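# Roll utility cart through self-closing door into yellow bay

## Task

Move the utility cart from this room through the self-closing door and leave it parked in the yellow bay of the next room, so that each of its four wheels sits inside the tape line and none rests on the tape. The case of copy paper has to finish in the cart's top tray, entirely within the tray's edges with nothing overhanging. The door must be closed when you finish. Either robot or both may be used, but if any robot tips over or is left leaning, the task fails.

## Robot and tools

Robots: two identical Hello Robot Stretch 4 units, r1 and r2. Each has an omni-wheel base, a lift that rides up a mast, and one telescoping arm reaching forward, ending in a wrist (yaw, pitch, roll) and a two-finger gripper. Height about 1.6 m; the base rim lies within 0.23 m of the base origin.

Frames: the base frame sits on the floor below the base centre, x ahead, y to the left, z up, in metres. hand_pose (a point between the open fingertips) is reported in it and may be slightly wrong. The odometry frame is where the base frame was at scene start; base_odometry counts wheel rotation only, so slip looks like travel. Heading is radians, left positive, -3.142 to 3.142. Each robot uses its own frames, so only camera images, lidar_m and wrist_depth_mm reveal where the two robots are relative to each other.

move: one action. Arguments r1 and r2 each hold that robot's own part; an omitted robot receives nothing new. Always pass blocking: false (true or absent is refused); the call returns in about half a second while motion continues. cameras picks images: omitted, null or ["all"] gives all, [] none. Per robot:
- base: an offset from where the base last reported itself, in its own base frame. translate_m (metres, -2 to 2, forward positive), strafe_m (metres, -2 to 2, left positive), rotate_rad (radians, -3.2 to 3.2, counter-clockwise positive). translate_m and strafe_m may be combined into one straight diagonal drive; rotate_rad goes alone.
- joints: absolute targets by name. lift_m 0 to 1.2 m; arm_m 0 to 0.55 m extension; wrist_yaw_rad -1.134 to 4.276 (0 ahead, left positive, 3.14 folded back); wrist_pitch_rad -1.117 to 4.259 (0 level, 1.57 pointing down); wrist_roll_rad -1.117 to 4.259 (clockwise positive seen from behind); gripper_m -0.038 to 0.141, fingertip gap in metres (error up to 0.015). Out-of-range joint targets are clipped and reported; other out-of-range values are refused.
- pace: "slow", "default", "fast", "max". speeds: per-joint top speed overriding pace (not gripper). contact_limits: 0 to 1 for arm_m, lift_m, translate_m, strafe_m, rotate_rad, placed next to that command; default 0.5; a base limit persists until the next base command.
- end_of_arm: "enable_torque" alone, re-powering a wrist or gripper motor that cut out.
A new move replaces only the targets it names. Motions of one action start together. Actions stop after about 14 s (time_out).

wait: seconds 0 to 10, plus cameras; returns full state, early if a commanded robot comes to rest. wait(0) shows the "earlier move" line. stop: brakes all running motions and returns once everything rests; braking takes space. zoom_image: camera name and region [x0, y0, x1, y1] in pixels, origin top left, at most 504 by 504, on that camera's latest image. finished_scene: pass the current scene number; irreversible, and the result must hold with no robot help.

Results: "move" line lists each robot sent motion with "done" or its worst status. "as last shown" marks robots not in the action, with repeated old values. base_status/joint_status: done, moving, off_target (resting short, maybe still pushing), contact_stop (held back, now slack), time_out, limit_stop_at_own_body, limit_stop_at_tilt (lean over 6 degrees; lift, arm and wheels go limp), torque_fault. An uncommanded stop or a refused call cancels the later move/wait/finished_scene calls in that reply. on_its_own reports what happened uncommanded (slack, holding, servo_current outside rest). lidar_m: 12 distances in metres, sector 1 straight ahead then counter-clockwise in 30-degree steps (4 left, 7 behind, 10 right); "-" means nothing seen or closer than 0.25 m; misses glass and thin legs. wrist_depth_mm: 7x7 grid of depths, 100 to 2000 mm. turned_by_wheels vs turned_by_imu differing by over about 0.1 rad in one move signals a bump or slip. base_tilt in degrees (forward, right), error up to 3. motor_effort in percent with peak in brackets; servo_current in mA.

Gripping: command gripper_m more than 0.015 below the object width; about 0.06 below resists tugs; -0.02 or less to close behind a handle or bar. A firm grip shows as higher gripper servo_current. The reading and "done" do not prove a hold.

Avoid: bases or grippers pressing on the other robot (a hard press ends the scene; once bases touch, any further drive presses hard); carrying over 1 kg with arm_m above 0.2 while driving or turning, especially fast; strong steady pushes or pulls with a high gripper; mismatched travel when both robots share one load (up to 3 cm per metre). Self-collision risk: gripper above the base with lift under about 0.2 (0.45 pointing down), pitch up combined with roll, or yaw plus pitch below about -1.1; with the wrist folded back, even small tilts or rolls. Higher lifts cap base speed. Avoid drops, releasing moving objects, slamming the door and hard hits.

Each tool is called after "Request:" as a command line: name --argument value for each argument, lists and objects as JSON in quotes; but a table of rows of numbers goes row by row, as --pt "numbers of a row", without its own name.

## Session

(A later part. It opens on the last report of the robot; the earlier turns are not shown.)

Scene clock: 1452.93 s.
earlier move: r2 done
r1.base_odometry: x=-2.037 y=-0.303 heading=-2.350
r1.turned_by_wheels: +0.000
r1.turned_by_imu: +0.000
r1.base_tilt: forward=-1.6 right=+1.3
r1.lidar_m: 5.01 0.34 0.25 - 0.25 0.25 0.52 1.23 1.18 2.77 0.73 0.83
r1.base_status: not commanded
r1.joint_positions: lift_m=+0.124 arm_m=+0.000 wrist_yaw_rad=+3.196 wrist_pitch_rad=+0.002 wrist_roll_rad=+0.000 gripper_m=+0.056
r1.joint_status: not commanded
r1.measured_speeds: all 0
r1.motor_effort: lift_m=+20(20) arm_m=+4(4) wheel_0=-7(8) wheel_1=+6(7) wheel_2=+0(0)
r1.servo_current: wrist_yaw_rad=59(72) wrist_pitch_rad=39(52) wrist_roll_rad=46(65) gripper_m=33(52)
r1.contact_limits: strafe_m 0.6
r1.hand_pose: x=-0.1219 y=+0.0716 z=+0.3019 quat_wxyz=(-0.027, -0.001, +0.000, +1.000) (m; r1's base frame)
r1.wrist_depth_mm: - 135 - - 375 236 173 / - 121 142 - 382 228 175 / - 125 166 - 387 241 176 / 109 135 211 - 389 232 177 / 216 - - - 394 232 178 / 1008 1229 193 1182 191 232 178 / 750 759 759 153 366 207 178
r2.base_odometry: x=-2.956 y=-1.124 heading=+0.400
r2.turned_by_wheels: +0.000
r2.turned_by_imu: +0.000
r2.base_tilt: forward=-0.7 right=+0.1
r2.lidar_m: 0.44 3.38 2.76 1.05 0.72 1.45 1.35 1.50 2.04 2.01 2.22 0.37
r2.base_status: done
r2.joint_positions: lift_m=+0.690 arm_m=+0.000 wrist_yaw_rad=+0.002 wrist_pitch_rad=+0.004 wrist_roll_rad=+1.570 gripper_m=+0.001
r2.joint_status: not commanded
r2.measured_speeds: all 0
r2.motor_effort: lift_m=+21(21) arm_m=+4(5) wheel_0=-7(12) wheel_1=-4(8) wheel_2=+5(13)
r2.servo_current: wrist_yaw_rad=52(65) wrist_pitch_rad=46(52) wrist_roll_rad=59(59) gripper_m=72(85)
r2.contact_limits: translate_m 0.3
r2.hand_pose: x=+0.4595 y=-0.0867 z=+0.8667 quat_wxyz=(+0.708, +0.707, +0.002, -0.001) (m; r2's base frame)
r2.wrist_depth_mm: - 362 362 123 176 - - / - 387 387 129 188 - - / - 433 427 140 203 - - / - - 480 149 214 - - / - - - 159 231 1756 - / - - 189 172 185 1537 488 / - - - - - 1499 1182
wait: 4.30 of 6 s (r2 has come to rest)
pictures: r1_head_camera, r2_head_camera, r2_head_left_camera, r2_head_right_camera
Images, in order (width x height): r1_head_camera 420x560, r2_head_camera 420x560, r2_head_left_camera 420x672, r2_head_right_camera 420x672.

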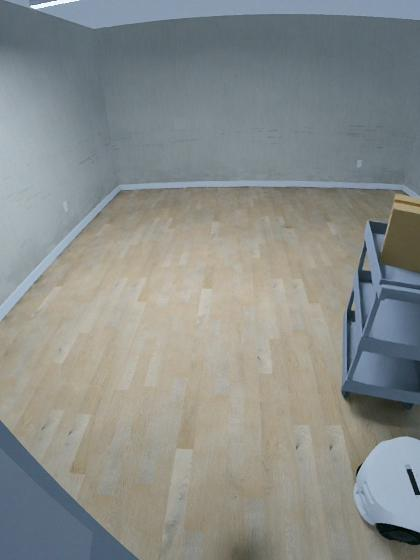

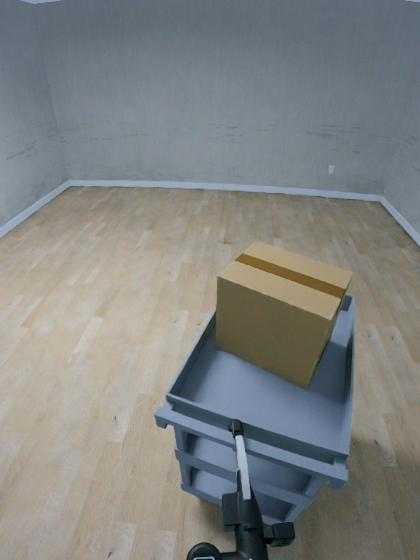

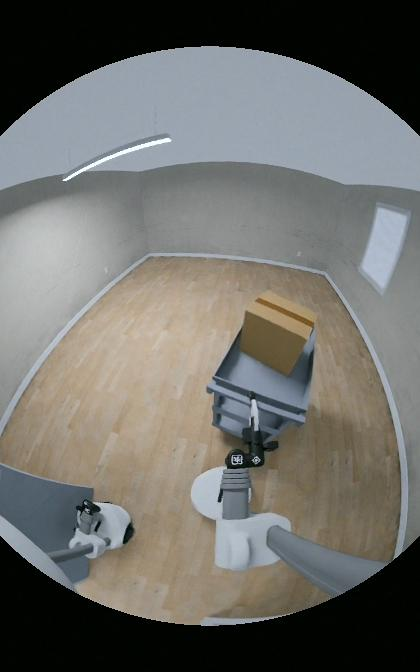

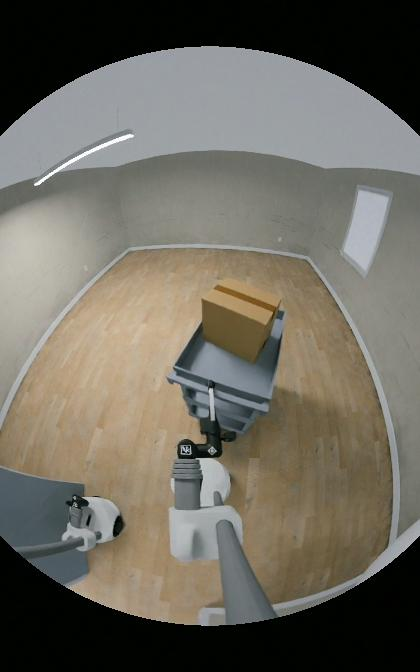

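Request:
move --blocking false --cameras '[]' --r2 '{"base":{"translate_m":-0.35,"strafe_m":0.045},"pace":"slow","contact_limits":{"translate_m":0.3}}'

Request:
wait --seconds 6 --cameras '["r2_head_camera","r2_head_left_camera","r2_head_right_camera"]'

Scene clock: 1457.03 s.
move: r2 moving
r1: as last shown
r1.lidar_m: 5.02 0.37 0.25 - 0.25 0.25 0.55 1.22 1.18 2.77 0.70 0.83
r1.motor_effort: lift_m=+20(20) arm_m=+4(4) wheel_0=-7(8) wheel_1=+7(7) wheel_2=+0(0)
r1.servo_current: wrist_yaw_rad=46(65) wrist_pitch_rad=39(52) wrist_roll_rad=33(59) gripper_m=39(46)
r1.contact_limits: strafe_m 0.6
r1.wrist_depth_mm: - 135 - - 375 236 174 / - 121 143 - 382 228 174 / - 125 165 - 387 242 176 / 109 135 211 - 389 232 177 / 215 - - - 397 232 178 / 1008 1205 194 1205 191 234 178 / 750 768 750 153 362 208 178
r2.base_odometry: x=-2.968 y=-1.127 heading=+0.399
r2.turned_by_wheels: +0.000
r2.turned_by_imu: +0.000
r2.base_tilt: forward=-0.7 right=+0.1
r2.lidar_m: 0.44 3.39 2.76 1.05 0.71 1.45 1.35 1.50 2.04 2.02 2.24 0.39
r2.base_status: translate_m moving; strafe_m moving
r2.joint_positions: lift_m=+0.690 arm_m=+0.000 wrist_yaw_rad=+0.002 wrist_pitch_rad=+0.004 wrist_roll_rad=+1.570 gripper_m=+0.001
r2.joint_status: not commanded
r2.measured_speeds: translate_m=-0.049 strafe_m=+0.006 rotate_rad=-0.003 lift_m=+0.000 arm_m=+0.000 wrist_yaw_rad=+0.000 wrist_pitch_rad=+0.000 wrist_roll_rad=+0.000
r2.motor_effort: lift_m=+21(21) arm_m=+4(4) wheel_0=-8(12) wheel_1=-8(8) wheel_2=+10(12)
r2.servo_current: wrist_yaw_rad=52(59) wrist_pitch_rad=46(46) wrist_roll_rad=46(59) gripper_m=72(78)
r2.contact_limits: translate_m 0.3
r2.hand_pose: x=+0.4595 y=-0.0867 z=+0.8667 quat_wxyz=(+0.708, +0.707, +0.002, -0.001) (m; r2's base frame)
r2.wrist_depth_mm: - 362 368 124 178 - - / - 384 389 131 189 - - / - 436 430 141 204 - - / - - 477 150 219 - - / - - 535 162 232 1708 - / - - 188 173 185 1576 484 / - - - - - 1499 1205
pictures: none
No camera images: "cameras" was empty.

Scene clock: 1461.33 s.
earlier move: r2 done
r1.base_odometry: x=-2.037 y=-0.303 heading=-2.350
r1.turned_by_wheels: +0.000
r1.turned_by_imu: +0.000
r1.base_tilt: forward=-1.6 right=+1.3
r1.lidar_m: 5.00 0.36 0.25 - 0.25 0.25 0.56 1.18 1.15 0.56 0.59 0.87
r1.base_status: not commanded
r1.joint_positions: lift_m=+0.124 arm_m=+0.000 wrist_yaw_rad=+3.196 wrist_pitch_rad=+0.002 wrist_roll_rad=+0.000 gripper_m=+0.056
r1.joint_status: not commanded
r1.measured_speeds: all 0
r1.motor_effort: lift_m=+19(20) arm_m=+4(4) wheel_0=-8(8) wheel_1=+7(7) wheel_2=+0(0)
r1.servo_current: wrist_yaw_rad=39(72) wrist_pitch_rad=46(52) wrist_roll_rad=46(65) gripper_m=39(52)
r1.contact_limits: strafe_m 0.6
r1.hand_pose: x=-0.1219 y=+0.0716 z=+0.3019 quat_wxyz=(-0.027, -0.001, +0.000, +1.000) (m; r1's base frame)
r1.wrist_depth_mm: - 135 - - 377 237 173 / - 121 143 - 382 227 174 / - 125 166 - 389 243 175 / 109 136 211 - 389 231 177 / 216 - - - 392 232 178 / 1008 1205 194 1182 191 232 178 / 750 750 750 153 366 207 178
r2.base_odometry: x=-3.295 y=-1.219 heading=+0.399
r2.turned_by_wheels: +0.000
r2.turned_by_imu: +0.001
r2.base_tilt: forward=-0.7 right=+0.1
r2.lidar_m: 0.40 0.46 2.77 0.56 0.62 3.97 1.00 1.09 1.70 1.99 2.24 0.42
r2.base_status: done
r2.joint_positions: lift_m=+0.690 arm_m=+0.000 wrist_yaw_rad=+0.002 wrist_pitch_rad=+0.004 wrist_roll_rad=+1.570 gripper_m=+0.001
r2.joint_status: not commanded
r2.measured_speeds: all 0
r2.motor_effort: lift_m=+21(21) arm_m=+4(5) wheel_0=-4(12) wheel_1=-6(8) wheel_2=+8(12)
r2.servo_current: wrist_yaw_rad=46(65) wrist_pitch_rad=46(52) wrist_roll_rad=39(59) gripper_m=72(85)
r2.contact_limits: translate_m 0.3
r2.hand_pose: x=+0.4594 y=-0.0868 z=+0.8667 quat_wxyz=(+0.708, +0.707, +0.002, -0.001) (m; r2's base frame)
r2.wrist_depth_mm: - - - 157 213 1430 - / - - 492 160 219 - - / - 430 430 165 224 - - / - 466 455 168 230 831 - / - - 484 173 235 - - / - - 189 177 182 1708 - / - - - - - 1576 492
wait: 4.30 of 6 s (r2 has come to rest)
pictures: r2_head_camera, r2_head_left_camera, r2_head_right_camera
Images, in order (width x height): r2_head_camera 420x560, r2_head_left_camera 420x672, r2_head_right_camera 420x672.

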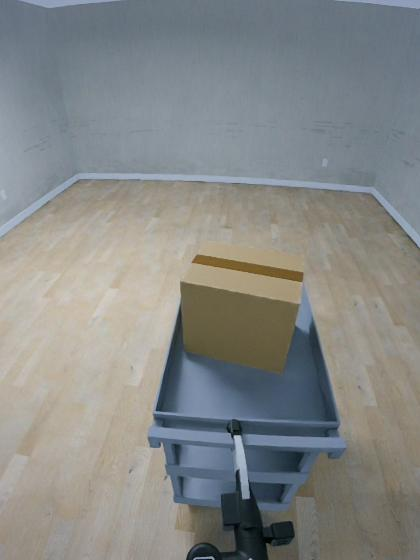

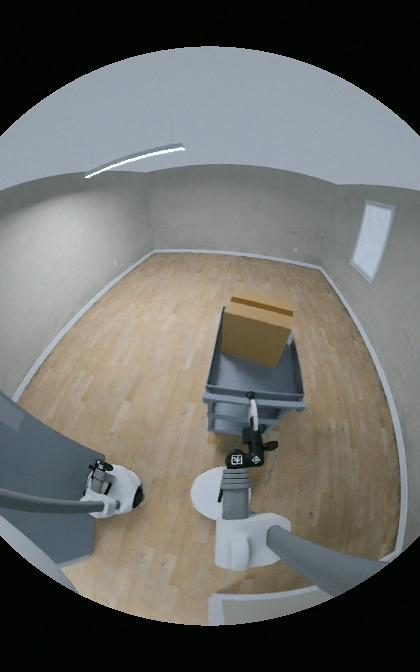

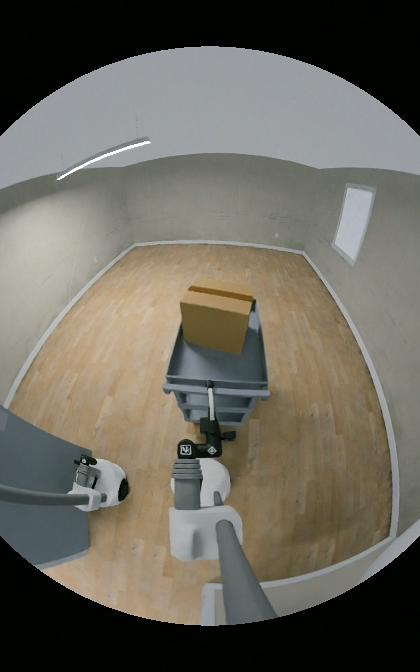

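Request:
zoom_image --camera "r2_head_left_camera" --region '[20, 380, 420, 640]'

Request:
zoom_image --camera "r2_head_right_camera" --region '[20, 380, 420, 640]'

Scaled by 1.260 from the camera's 420x672 image, which has a finer 600x960 frame.

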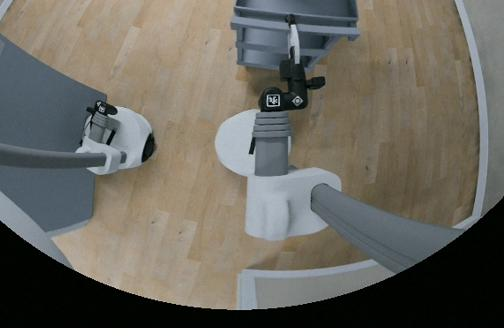

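Scaled by 1.260 from the camera's 420x672 image, which has a finer 600x960 frame.

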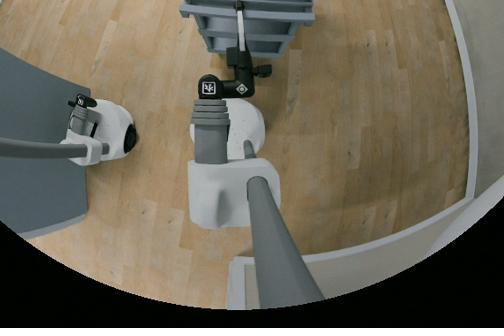

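Request:
move --blocking false --cameras '[]' --r2 '{"base":{"translate_m":-0.437,"strafe_m":0.15},"pace":"slow","contact_limits":{"translate_m":0.3}}'

Request:
wait --seconds 6 --cameras '["r2_head_camera","r2_head_left_camera","r2_head_right_camera","r1_head_right_camera"]'

Scene clock: 1506.47 s.
move: r2 moving
r1: as last shown
r1.base_tilt: forward=-1.6 right=+1.2
r1.lidar_m: 5.00 0.32 0.25 - 0.25 0.25 0.55 1.21 1.17 0.56 0.57 0.87
r1.motor_effort: lift_m=+20(20) arm_m=+4(4) wheel_0=-8(8) wheel_1=+7(7) wheel_2=+0(0)
r1.servo_current: wrist_yaw_rad=52(65) wrist_pitch_rad=46(46) wrist_roll_rad=46(65) gripper_m=46(46)
r1.contact_limits: strafe_m 0.6
r1.wrist_depth_mm: - 135 - - 375 237 173 / - 121 142 - 379 228 175 / - 125 166 - 389 242 176 / 109 135 211 - 392 232 177 / 215 - - - 394 232 178 / 991 1205 194 1182 190 233 178 / 750 750 759 154 366 208 178
r2.base_odometry: x=-3.309 y=-1.219 heading=+0.399
r2.turned_by_wheels: +0.000
r2.turned_by_imu: +0.000
r2.base_tilt: forward=-0.7 right=+0.1
r2.lidar_m: 0.40 0.45 2.77 0.58 0.62 3.97 0.99 1.08 1.72 2.02 2.23 0.42
r2.base_status: translate_m moving; strafe_m moving
r2.joint_positions: lift_m=+0.690 arm_m=+0.000 wrist_yaw_rad=+0.002 wrist_pitch_rad=+0.004 wrist_roll_rad=+1.570 gripper_m=+0.001
r2.joint_status: not commanded
r2.measured_speeds: translate_m=-0.048 strafe_m=+0.016 rotate_rad=+0.001 lift_m=+0.000 arm_m=+0.000 wrist_yaw_rad=+0.000 wrist_pitch_rad=+0.000 wrist_roll_rad=+0.000
r2.motor_effort: lift_m=+21(21) arm_m=+4(4) wheel_0=-7(11) wheel_1=-6(8) wheel_2=+12(14)
r2.servo_current: wrist_yaw_rad=39(52) wrist_pitch_rad=46(46) wrist_roll_rad=52(59) gripper_m=78(78)
r2.contact_limits: translate_m 0.3
r2.hand_pose: x=+0.4594 y=-0.0868 z=+0.8667 quat_wxyz=(+0.708, +0.707, +0.002, -0.001) (m; r2's base frame)
r2.wrist_depth_mm: - - - 158 216 1430 - / - - 530 162 221 - - / - 427 424 166 225 - - / - 462 452 169 229 842 - / - - 480 174 236 - - / - - 189 178 182 1661 - / - - - - - 1618 496
pictures: none
No camera images: "cameras" was empty.

Scene clock: 1511.80 s.
earlier move: r2 done
r1.base_odometry: x=-2.037 y=-0.303 heading=-2.350
r1.turned_by_wheels: +0.000
r1.turned_by_imu: +0.000
r1.base_tilt: forward=-1.6 right=+1.3
r1.lidar_m: 5.02 0.35 0.25 - 0.25 0.25 0.53 1.24 0.48 0.51 0.50 0.61
r1.base_status: not commanded
r1.joint_positions: lift_m=+0.124 arm_m=+0.000 wrist_yaw_rad=+3.196 wrist_pitch_rad=+0.002 wrist_roll_rad=+0.000 gripper_m=+0.056
r1.joint_status: not commanded
r1.measured_speeds: all 0
r1.motor_effort: lift_m=+20(20) arm_m=+4(4) wheel_0=-8(8) wheel_1=+7(7) wheel_2=+0(0)
r1.servo_current: wrist_yaw_rad=52(78) wrist_pitch_rad=46(52) wrist_roll_rad=52(65) gripper_m=33(52)
r1.contact_limits: strafe_m 0.6
r1.hand_pose: x=-0.1219 y=+0.0716 z=+0.3019 quat_wxyz=(-0.027, -0.001, +0.000, +1.000) (m; r1's base frame)
r1.wrist_depth_mm: - 135 - - 375 236 173 / - 121 143 - 382 227 175 / - 125 166 - 387 243 176 / 109 136 211 - 392 232 177 / 216 - - - 392 232 178 / 991 1205 194 1182 190 233 178 / 759 750 750 153 364 208 179
r2.base_odometry: x=-3.756 y=-1.250 heading=+0.399
r2.turned_by_wheels: +0.000
r2.turned_by_imu: -0.002
r2.base_tilt: forward=-0.7 right=+0.1
r2.lidar_m: 0.36 3.31 0.48 0.55 0.87 3.52 0.59 0.59 0.97 2.09 2.31 0.42
r2.base_status: done
r2.joint_positions: lift_m=+0.690 arm_m=+0.000 wrist_yaw_rad=-0.002 wrist_pitch_rad=+0.004 wrist_roll_rad=+1.570 gripper_m=+0.001
r2.joint_status: not commanded
r2.measured_speeds: all 0
r2.motor_effort: lift_m=+21(21) arm_m=+4(5) wheel_0=-7(13) wheel_1=-5(8) wheel_2=+4(14)
r2.servo_current: wrist_yaw_rad=46(59) wrist_pitch_rad=39(52) wrist_roll_rad=39(65) gripper_m=72(85)
r2.contact_limits: translate_m 0.3
r2.hand_pose: x=+0.4591 y=-0.0880 z=+0.8667 quat_wxyz=(+0.708, +0.707, +0.001, -0.002) (m; r2's base frame)
r2.wrist_depth_mm: - - - 198 263 1618 1229 / - - - 195 256 1708 500 / - - - 190 251 831 - / - 452 452 186 246 854 - / - 462 459 182 242 831 - / - - 462 178 182 - - / - - - - 232 - -
wait: 5.33 of 6 s (r2 has come to rest)
pictures: r1_head_right_camera, r2_head_camera, r2_head_left_camera, r2_head_right_camera
Images, in order (width x height): r1_head_right_camera 420x672, r2_head_camera 420x560, r2_head_left_camera 420x672, r2_head_right_camera 420x672.

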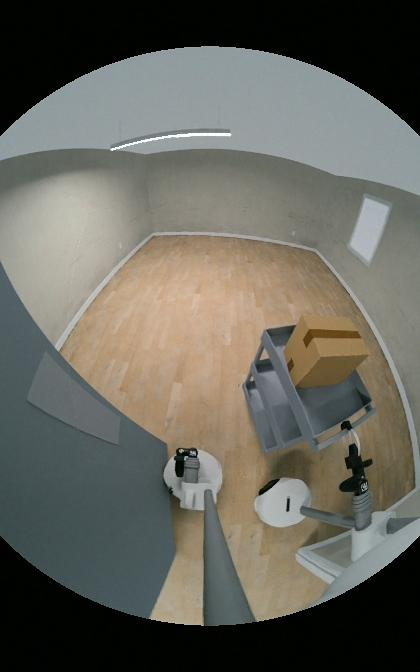

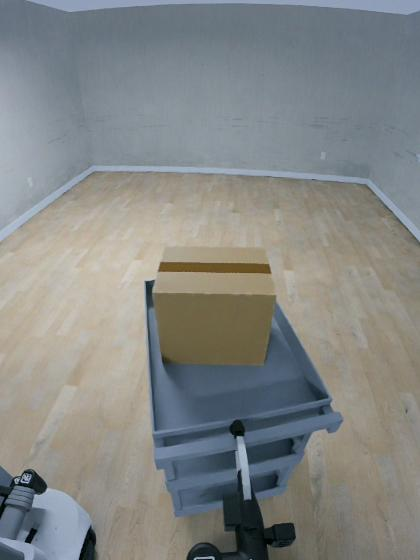

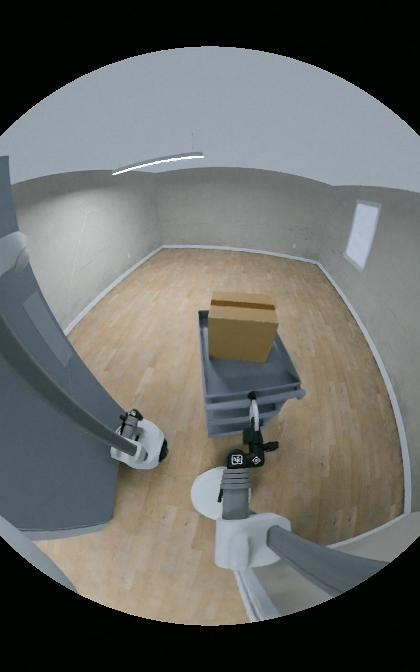

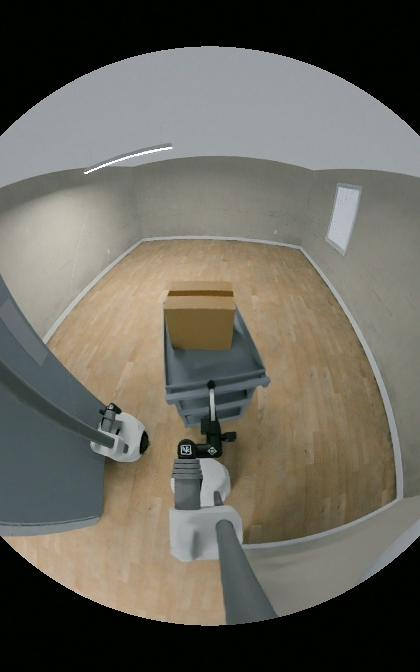

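Request:
zoom_image --camera "r2_head_left_camera" --region '[100, 440, 340, 640]'

Request:
zoom_image --camera "r2_head_right_camera" --region '[100, 440, 340, 640]'

Request:
zoom_image --camera "r1_head_right_camera" --region '[140, 420, 420, 640]'

Scaled by 2.100 from the camera's 420x672 image, which has a finer 600x960 frame.

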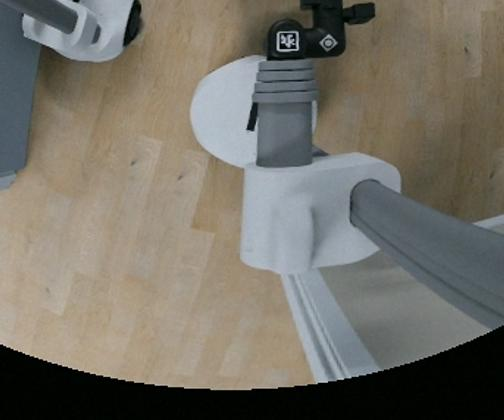

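Scaled by 2.100 from the camera's 420x672 image, which has a finer 600x960 frame.

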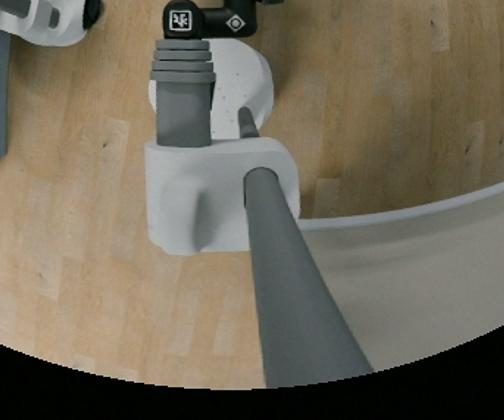

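Scaled by 1.800 from the camera's 420x672 image, which has a finer 600x960 frame.

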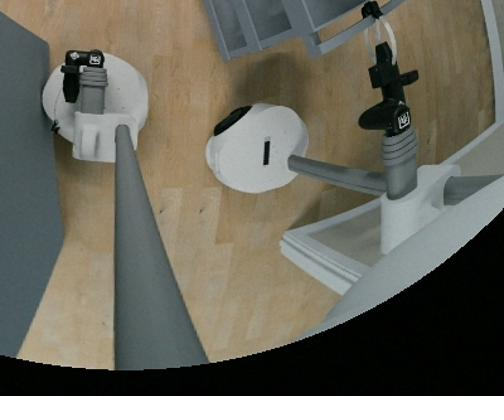

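Request:
move --blocking false --cameras '[]' --r2 '{"base":{"translate_m":-0.15,"strafe_m":0.17},"pace":"slow","contact_limits":{"translate_m":0.3}}'

Request:
wait --seconds 6 --cameras '["r2_head_camera","r2_head_left_camera","r2_head_right_camera","r1_head_right_camera"]'

Request:
zoom_image --camera "r1_head_right_camera" --region '[140, 420, 420, 640]'

Request:
zoom_image --camera "r2_head_left_camera" --region '[100, 440, 340, 640]'

Scene clock: 1546.67 s.
move: r2 moving
r1: as last shown
r1.lidar_m: 5.01 0.36 0.25 - 0.25 0.25 0.55 1.23 0.49 0.51 0.51 0.58
r1.motor_effort: lift_m=+20(20) arm_m=+4(4) wheel_0=-7(8) wheel_1=+7(7) wheel_2=+0(0)
r1.servo_current: wrist_yaw_rad=59(65) wrist_pitch_rad=46(46) wrist_roll_rad=46(59) gripper_m=39(46)
r1.contact_limits: strafe_m 0.6
r1.wrist_depth_mm: - 135 - - 373 236 173 / - 120 142 - 382 228 174 / - 125 166 - 384 242 176 / 109 135 211 - 392 231 178 / 215 - - - 397 233 178 / 1008 1182 193 1182 191 233 177 / 750 759 759 153 362 208 178
r2.base_odometry: x=-3.768 y=-1.245 heading=+0.399
r2.turned_by_wheels: +0.000
r2.turned_by_imu: +0.001
r2.base_tilt: forward=-0.7 right=+0.1
r2.lidar_m: 0.38 3.28 0.48 0.59 0.84 3.52 0.59 0.58 0.93 2.10 2.31 0.44
r2.base_status: translate_m moving; strafe_m moving
r2.joint_positions: lift_m=+0.690 arm_m=+0.000 wrist_yaw_rad=-0.002 wrist_pitch_rad=+0.004 wrist_roll_rad=+1.570 gripper_m=+0.001
r2.joint_status: not commanded
r2.measured_speeds: translate_m=-0.032 strafe_m=+0.037 rotate_rad=-0.001 lift_m=+0.000 arm_m=+0.000 wrist_yaw_rad=+0.000 wrist_pitch_rad=+0.000 wrist_roll_rad=+0.000
r2.motor_effort: lift_m=+21(21) arm_m=+4(4) wheel_0=-12(14) wheel_1=+5(6) wheel_2=+9(10)
r2.servo_current: wrist_yaw_rad=46(52) wrist_pitch_rad=39(52) wrist_roll_rad=39(59) gripper_m=72(78)
r2.contact_limits: translate_m 0.3
r2.hand_pose: x=+0.4591 y=-0.0880 z=+0.8667 quat_wxyz=(+0.708, +0.707, +0.001, -0.002) (m; r2's base frame)
r2.wrist_depth_mm: - - - 199 264 1661 1229 / - - - 195 257 1661 504 / - - - 191 251 831 - / - 455 455 187 247 842 - / - 459 462 183 240 831 - / - - 189 179 182 - - / - - - - 232 - -
pictures: none
No camera images: "cameras" was empty.

Scene clock: 1549.70 s.
earlier move: r2 done
r1.base_odometry: x=-2.037 y=-0.303 heading=-2.350
r1.turned_by_wheels: +0.000
r1.turned_by_imu: +0.000
r1.base_tilt: forward=-1.6 right=+1.3
r1.lidar_m: 5.01 0.33 0.25 - 0.25 0.26 0.56 0.47 0.44 0.32 0.34 0.46
r1.base_status: not commanded
r1.joint_positions: lift_m=+0.124 arm_m=+0.000 wrist_yaw_rad=+3.196 wrist_pitch_rad=+0.002 wrist_roll_rad=+0.000 gripper_m=+0.056
r1.joint_status: not commanded
r1.measured_speeds: all 0
r1.motor_effort: lift_m=+19(20) arm_m=+4(4) wheel_0=-7(8) wheel_1=+7(7) wheel_2=+0(0)
r1.servo_current: wrist_yaw_rad=52(72) wrist_pitch_rad=52(52) wrist_roll_rad=52(65) gripper_m=33(52)
r1.contact_limits: strafe_m 0.6
r1.hand_pose: x=-0.1219 y=+0.0716 z=+0.3019 quat_wxyz=(-0.027, -0.001, +0.000, +1.000) (m; r1's base frame)
r1.wrist_depth_mm: - 134 - - 375 237 173 / - 120 142 - 384 229 175 / - 125 166 - 387 243 176 / 109 135 211 - 389 231 177 / 216 - - - 397 232 178 / 591 1205 193 1160 190 234 179 / 221 759 750 154 364 207 179
r2.base_odometry: x=-3.960 y=-1.152 heading=+0.398
r2.turned_by_wheels: +0.000
r2.turned_by_imu: -0.002
r2.base_tilt: forward=-0.7 right=+0.1
r2.lidar_m: 0.40 0.46 0.46 0.65 0.67 3.34 3.33 0.49 0.65 2.23 2.46 0.43
r2.base_status: done
r2.joint_positions: lift_m=+0.690 arm_m=+0.000 wrist_yaw_rad=-0.005 wrist_pitch_rad=+0.004 wrist_roll_rad=+1.570 gripper_m=+0.001
r2.joint_status: not commanded
r2.measured_speeds: all 0
r2.motor_effort: lift_m=+21(21) arm_m=+4(5) wheel_0=-9(16) wheel_1=+3(6) wheel_2=+2(10)
r2.servo_current: wrist_yaw_rad=59(65) wrist_pitch_rad=46(52) wrist_roll_rad=46(59) gripper_m=78(78)
r2.contact_limits: translate_m 0.3
r2.hand_pose: x=+0.4588 y=-0.0889 z=+0.8667 quat_wxyz=(+0.708, +0.707, +0.000, -0.003) (m; r2's base frame)
r2.wrist_depth_mm: - - - 180 241 1661 1138 / - - - 179 239 798 - / - - 442 179 239 831 - / - 455 449 178 238 842 - / - - 466 178 238 831 - / - - 189 177 184 - - / - - 496 - 236 1618 512
wait: 3.03 of 6 s (r2 has come to rest)
pictures: r1_head_right_camera, r2_head_camera, r2_head_left_camera, r2_head_right_camera
Images, in order (width x height): r1_head_right_camera 420x672, r2_head_camera 420x560, r2_head_left_camera 420x672, r2_head_right_camera 420x672.

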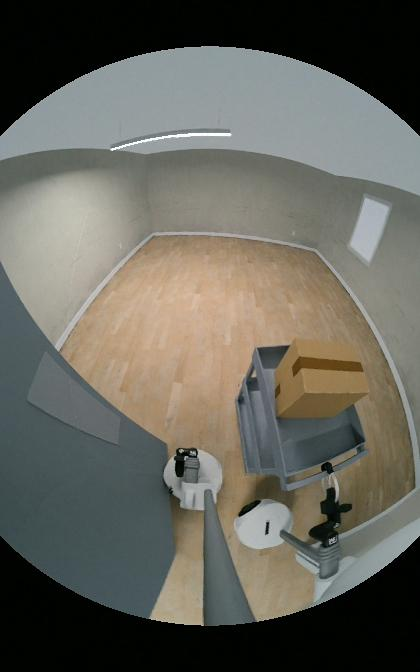

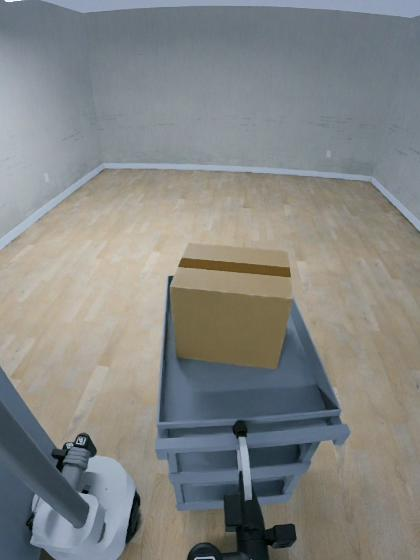

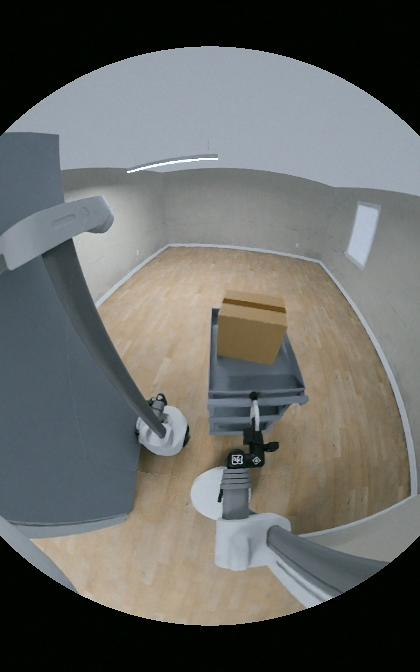

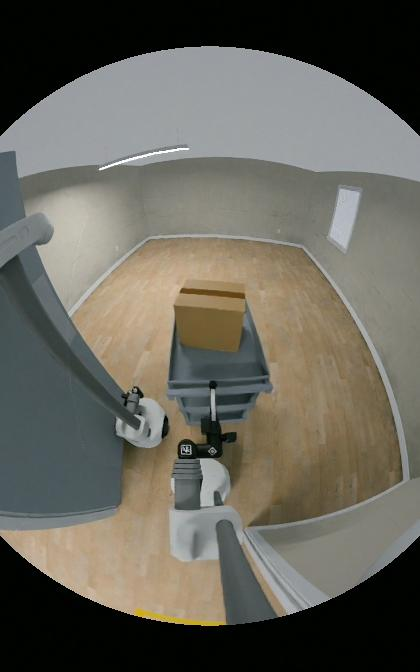

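Scaled by 1.800 from the camera's 420x672 image, which has a finer 600x960 frame.

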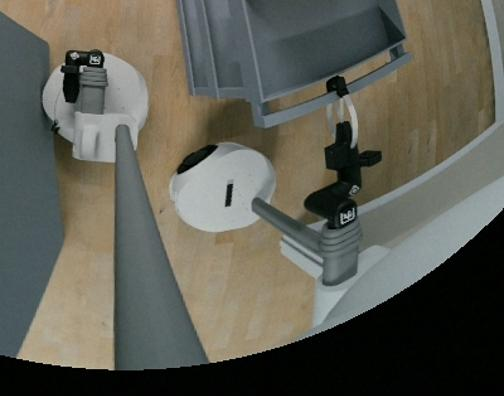

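Scaled by 2.100 from the camera's 420x672 image, which has a finer 600x960 frame.

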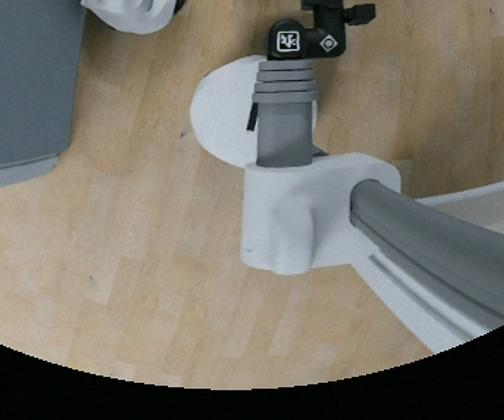

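Request:
move --blocking false --cameras '[]' --r2 '{"base":{"translate_m":-0.239,"strafe_m":0.116},"pace":"slow","contact_limits":{"translate_m":0.3}}'

Request:
wait --seconds 6 --cameras '["r2_head_camera","r2_head_left_camera","r2_head_right_camera","r1_head_right_camera"]'

Request:
zoom_image --camera "r1_head_right_camera" --region '[140, 420, 420, 640]'

Request:
zoom_image --camera "r2_head_right_camera" --region '[100, 400, 400, 640]'

Scene clock: 1562.67 s.
move: r2 moving
r1: as last shown
r1.lidar_m: 5.02 0.35 0.25 - 0.25 0.26 0.52 0.46 0.46 0.32 0.34 0.44
r1.servo_current: wrist_yaw_rad=46(72) wrist_pitch_rad=39(52) wrist_roll_rad=46(52) gripper_m=39(46)
r1.contact_limits: strafe_m 0.6
r1.wrist_depth_mm: - 135 - - 373 236 173 / - 121 143 - 382 228 175 / - 125 165 - 389 242 176 / 109 136 211 - 389 230 177 / 215 - - - 397 232 177 / 580 1205 194 1182 191 234 178 / 223 759 750 153 362 208 178
r2.base_odometry: x=-3.974 y=-1.151 heading=+0.398
r2.turned_by_wheels: -0.001
r2.turned_by_imu: +0.000
r2.base_tilt: forward=-0.7 right=+0.0
r2.lidar_m: 0.38 0.47 0.46 0.64 0.67 3.36 3.30 0.53 0.65 2.25 2.48 0.42
r2.base_status: translate_m moving; strafe_m moving
r2.joint_positions: lift_m=+0.690 arm_m=+0.000 wrist_yaw_rad=-0.005 wrist_pitch_rad=+0.004 wrist_roll_rad=+1.570 gripper_m=+0.001
r2.joint_status: not commanded
r2.measured_speeds: translate_m=-0.048 strafe_m=+0.023 rotate_rad=+0.002 lift_m=+0.000 arm_m=+0.000 wrist_yaw_rad=+0.000 wrist_pitch_rad=+0.000 wrist_roll_rad=+0.000
r2.motor_effort: lift_m=+21(21) arm_m=+4(5) wheel_0=-10(15) wheel_1=-6(7) wheel_2=+7(9)
r2.servo_current: wrist_yaw_rad=52(52) wrist_pitch_rad=39(52) wrist_roll_rad=46(52) gripper_m=65(72)
r2.contact_limits: translate_m 0.3
r2.hand_pose: x=+0.4588 y=-0.0889 z=+0.8667 quat_wxyz=(+0.708, +0.707, +0.000, -0.003) (m; r2's base frame)
r2.wrist_depth_mm: - - - 178 239 1618 1160 / - - - 178 239 820 - / - - 439 178 238 820 - / - 459 449 178 237 842 - / - - 466 178 238 831 - / - - 190 178 185 - - / - - 492 - 238 1576 504
pictures: none
No camera images: "cameras" was empty.

Scene clock: 1566.00 s.
earlier move: r2 done
r1.base_odometry: x=-2.037 y=-0.303 heading=-2.350
r1.turned_by_wheels: +0.000
r1.turned_by_imu: +0.000
r1.base_tilt: forward=-1.6 right=+1.3
r1.lidar_m: 5.02 0.34 0.25 - 0.25 0.25 0.53 0.57 0.25 0.25 0.25 0.29
r1.base_status: not commanded
r1.joint_positions: lift_m=+0.124 arm_m=+0.000 wrist_yaw_rad=+3.196 wrist_pitch_rad=+0.002 wrist_roll_rad=+0.000 gripper_m=+0.056
r1.joint_status: not commanded
r1.measured_speeds: all 0
r1.motor_effort: lift_m=+19(20) arm_m=+4(4) wheel_0=-7(8) wheel_1=+6(7) wheel_2=+0(0)
r1.servo_current: wrist_yaw_rad=39(72) wrist_pitch_rad=39(52) wrist_roll_rad=46(65) gripper_m=39(52)
r1.contact_limits: strafe_m 0.6
r1.hand_pose: x=-0.1219 y=+0.0716 z=+0.3019 quat_wxyz=(-0.027, -0.001, +0.000, +1.000) (m; r1's base frame)
r1.wrist_depth_mm: - 135 - - 375 236 174 / - 120 143 - 382 229 175 / - 125 166 - 384 243 176 / 109 135 211 - 389 230 177 / 226 820 - - 392 233 178 / 224 707 194 1160 191 233 178 / - 151 750 153 364 208 178
r2.base_odometry: x=-4.225 y=-1.137 heading=+0.399
r2.turned_by_wheels: +0.001
r2.turned_by_imu: +0.002
r2.base_tilt: forward=-0.7 right=+0.1
r2.lidar_m: 0.40 0.48 0.56 0.53 0.63 3.08 3.08 3.09 0.44 1.31 2.54 0.43
r2.base_status: done
r2.joint_positions: lift_m=+0.690 arm_m=+0.000 wrist_yaw_rad=+0.005 wrist_pitch_rad=+0.004 wrist_roll_rad=+1.570 gripper_m=+0.001
r2.joint_status: not commanded
r2.measured_speeds: all 0
r2.motor_effort: lift_m=+21(21) arm_m=+4(5) wheel_0=+0(15) wheel_1=-4(7) wheel_2=+11(14)
r2.servo_current: wrist_yaw_rad=39(59) wrist_pitch_rad=46(52) wrist_roll_rad=46(59) gripper_m=59(72)
r2.contact_limits: translate_m 0.3
r2.hand_pose: x=+0.4597 y=-0.0860 z=+0.8667 quat_wxyz=(+0.708, +0.707, +0.003, +0.000) (m; r2's base frame)
r2.wrist_depth_mm: - - - 172 231 1661 - / - - - 173 233 759 - / - 436 430 175 235 842 - / - 455 449 176 236 842 - / - - 469 177 237 842 - / - - 480 178 182 - - / - - 504 - 240 559 484
wait: 3.33 of 6 s (r2 has come to rest)
pictures: r1_head_right_camera, r2_head_camera, r2_head_left_camera, r2_head_right_camera
Images, in order (width x height): r1_head_right_camera 420x672, r2_head_camera 420x560, r2_head_left_camera 420x672, r2_head_right_camera 420x672.

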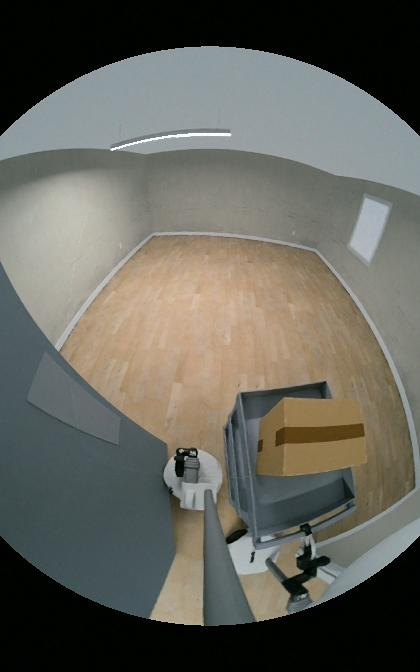

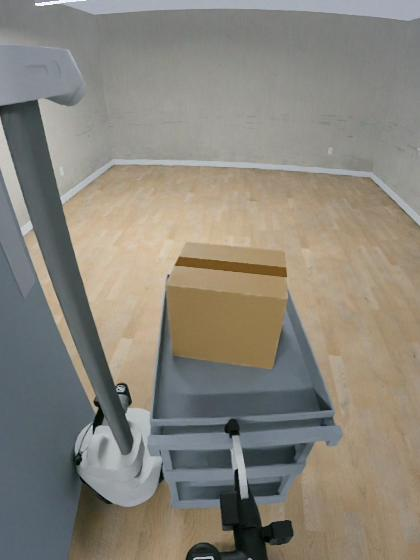

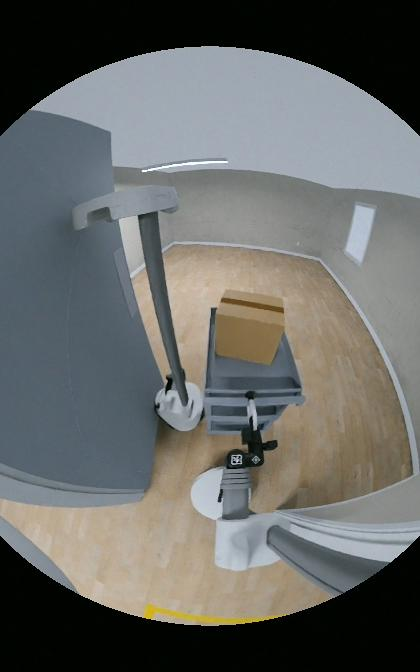

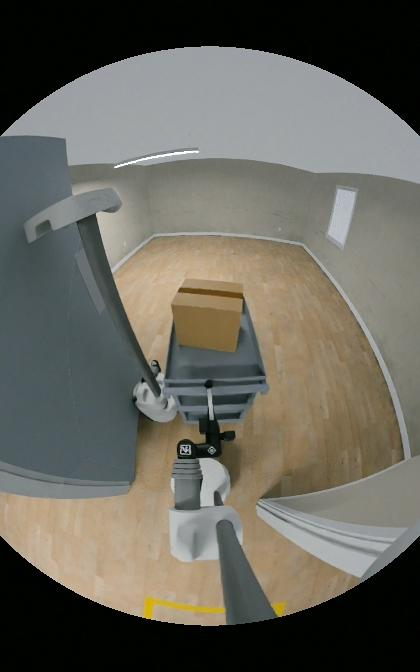

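Scaled by 1.800 from the camera's 420x672 image, which has a finer 600x960 frame.

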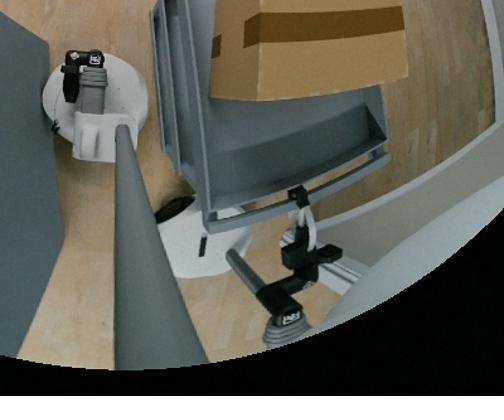

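Scaled by 1.680 from the camera's 420x672 image, which has a finer 600x960 frame.

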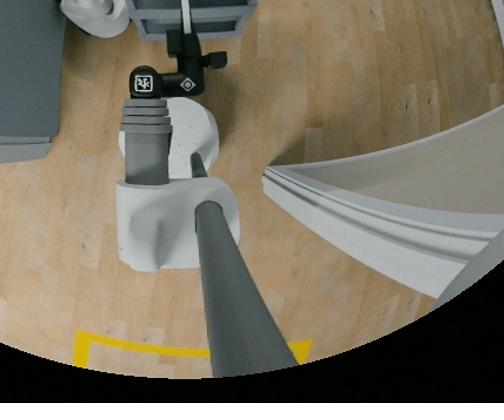

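Request:
move --blocking false --cameras '[]' --r2 '{"base":{"translate_m":-0.25,"strafe_m":-0.01},"pace":"slow","contact_limits":{"translate_m":0.3}}'

Request:
wait --seconds 6 --cameras '["r2_head_camera","r2_head_left_camera","r2_head_right_camera","r1_head_right_camera"]'

Request:
zoom_image --camera "r1_head_right_camera" --region '[140, 420, 420, 640]'

Request:
zoom_image --camera "r2_head_right_camera" --region '[100, 340, 400, 640]'

Scene clock: 1575.67 s.
move: r2 moving
r1: as last shown
r1.lidar_m: 5.02 0.31 0.25 - 0.25 0.25 0.54 0.57 0.25 0.25 0.25 0.30
r1.motor_effort: lift_m=+20(20) arm_m=+4(4) wheel_0=-8(8) wheel_1=+7(7) wheel_2=+0(0)
r1.servo_current: wrist_yaw_rad=26(72) wrist_pitch_rad=39(52) wrist_roll_rad=52(52) gripper_m=39(46)
r1.contact_limits: strafe_m 0.6
r1.wrist_depth_mm: - 134 - - 373 236 174 / - 120 143 - 382 228 174 / - 125 166 - 389 242 176 / 109 136 211 - 394 231 178 / 227 820 - - 394 232 178 / 225 715 193 1138 191 233 179 / - 151 741 153 364 208 178
r2.base_odometry: x=-4.236 y=-1.143 heading=+0.399
r2.turned_by_wheels: +0.000
r2.turned_by_imu: +0.001
r2.base_tilt: forward=-0.6 right=+0.1
r2.lidar_m: 0.42 0.45 0.54 0.53 2.81 3.09 3.06 3.01 0.43 1.22 2.54 0.43
r2.base_status: translate_m moving; strafe_m moving
r2.joint_positions: lift_m=+0.690 arm_m=+0.000 wrist_yaw_rad=+0.005 wrist_pitch_rad=+0.004 wrist_roll_rad=+1.570 gripper_m=+0.001
r2.joint_status: not commanded
r2.measured_speeds: translate_m=-0.048 strafe_m=-0.002 rotate_rad=+0.003 lift_m=+0.000 arm_m=+0.000 wrist_yaw_rad=+0.000 wrist_pitch_rad=+0.000 wrist_roll_rad=+0.000
r2.motor_effort: lift_m=+21(21) arm_m=+1(4) wheel_0=-4(4) wheel_1=-9(9) wheel_2=+16(18)
r2.servo_current: wrist_yaw_rad=46(65) wrist_pitch_rad=46(52) wrist_roll_rad=52(52) gripper_m=65(72)
r2.contact_limits: translate_m 0.3
r2.hand_pose: x=+0.4598 y=-0.0858 z=+0.8667 quat_wxyz=(+0.708, +0.707, +0.003, +0.000) (m; r2's base frame)
r2.wrist_depth_mm: - - - 172 232 1661 - / - - - 174 234 741 - / - 433 436 175 236 831 - / - 462 452 176 236 842 - / - - 469 178 237 842 - / - - 480 178 183 - - / - - - - 240 554 488
pictures: none
No camera images: "cameras" was empty.

Scene clock: 1578.93 s.
earlier move: r2 done
r1.base_odometry: x=-2.037 y=-0.304 heading=-2.350
r1.turned_by_wheels: +0.000
r1.turned_by_imu: +0.000
r1.base_tilt: forward=-1.6 right=+1.3
r1.lidar_m: 4.99 0.32 0.25 - 0.25 0.25 0.55 0.38 0.26 0.25 0.25 4.11
r1.base_status: not commanded
r1.joint_positions: lift_m=+0.124 arm_m=+0.000 wrist_yaw_rad=+3.196 wrist_pitch_rad=+0.002 wrist_roll_rad=+0.000 gripper_m=+0.056
r1.joint_status: not commanded
r1.measured_speeds: all 0
r1.motor_effort: lift_m=+20(20) arm_m=+4(4) wheel_0=-2(8) wheel_1=+1(7) wheel_2=+0(1)
r1.servo_current: wrist_yaw_rad=39(72) wrist_pitch_rad=46(52) wrist_roll_rad=52(78) gripper_m=39(46)
r1.contact_limits: strafe_m 0.6
r1.hand_pose: x=-0.1219 y=+0.0716 z=+0.3019 quat_wxyz=(-0.027, -0.001, +0.000, +1.000) (m; r1's base frame)
r1.wrist_depth_mm: - 135 - - 375 236 174 / - 120 143 - 382 228 174 / - 125 166 - 389 243 175 / 109 135 211 - 389 232 177 / 226 946 - - 394 232 178 / 224 917 193 1182 191 233 178 / 223 759 750 153 362 208 178
r2.base_odometry: x=-4.451 y=-1.244 heading=+0.400
r2.turned_by_wheels: +0.000
r2.turned_by_imu: +0.002
r2.base_tilt: forward=-0.7 right=+0.1
r2.lidar_m: 0.38 0.40 0.60 0.60 2.76 2.84 2.83 2.79 2.34 0.37 2.50 0.45
r2.base_status: done
r2.joint_positions: lift_m=+0.690 arm_m=+0.000 wrist_yaw_rad=+0.007 wrist_pitch_rad=+0.004 wrist_roll_rad=+1.570 gripper_m=+0.001
r2.joint_status: not commanded
r2.measured_speeds: all 0
r2.motor_effort: lift_m=+21(21) arm_m=-4(4) wheel_0=+1(8) wheel_1=-4(10) wheel_2=+10(18)
r2.servo_current: wrist_yaw_rad=59(72) wrist_pitch_rad=46(52) wrist_roll_rad=52(65) gripper_m=72(78)
r2.contact_limits: translate_m 0.3
r2.hand_pose: x=+0.4599 y=-0.0854 z=+0.8667 quat_wxyz=(+0.708, +0.707, +0.004, +0.001) (m; r2's base frame)
r2.wrist_depth_mm: - - - 180 240 1661 1160 / - - - 180 241 1618 - / - - 439 179 240 842 - / - 455 452 178 239 842 - / - - 466 178 238 842 - / - - 473 178 183 - - / - - 488 - 237 559 512
wait: 3.27 of 6 s (r2 has come to rest)
pictures: r1_head_right_camera, r2_head_camera, r2_head_left_camera, r2_head_right_camera
Images, in order (width x height): r1_head_right_camera 420x672, r2_head_camera 420x560, r2_head_left_camera 420x672, r2_head_right_camera 420x672.

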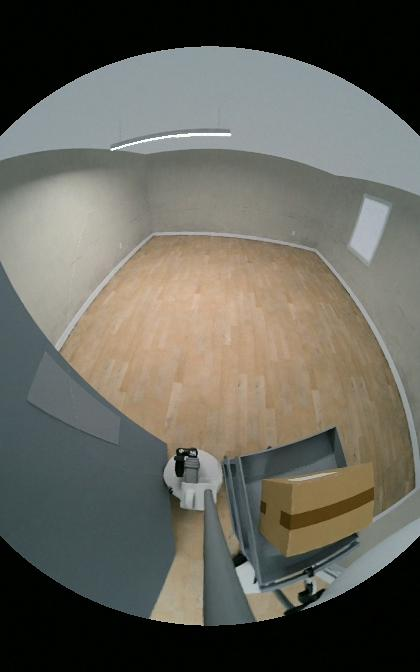

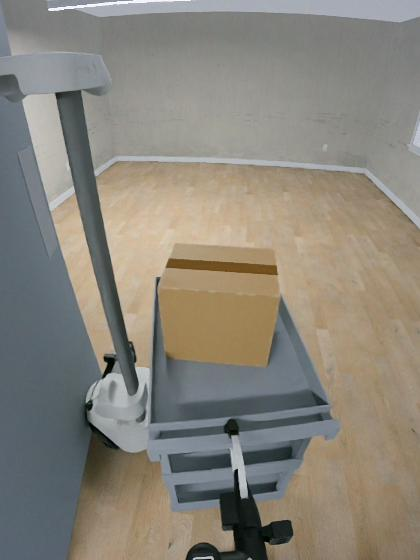

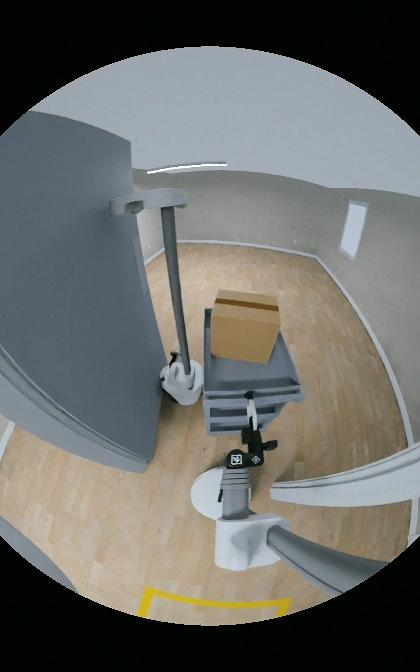

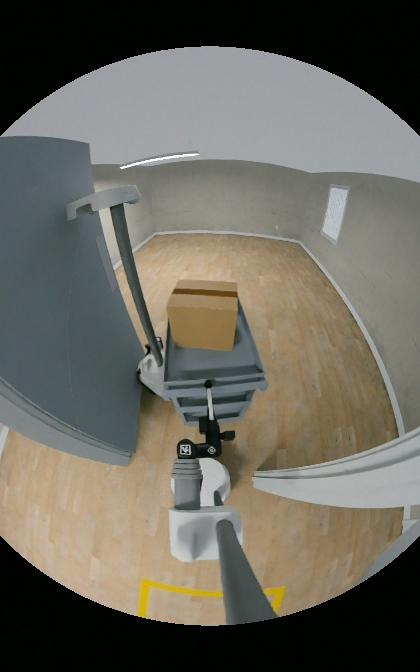

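Scaled by 1.800 from the camera's 420x672 image, which has a finer 600x960 frame.

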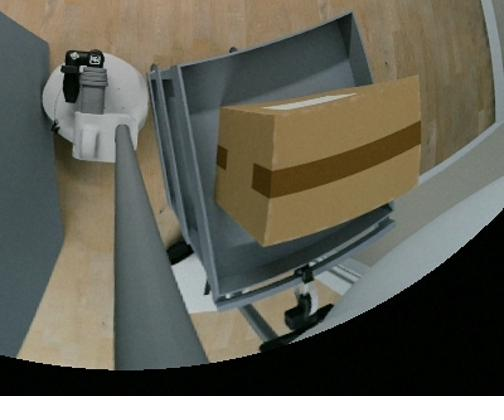

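Scaled by 1.680 from the camera's 420x672 image, which has a finer 600x960 frame.

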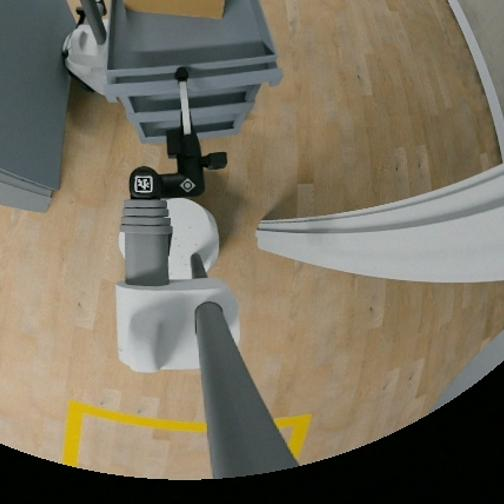

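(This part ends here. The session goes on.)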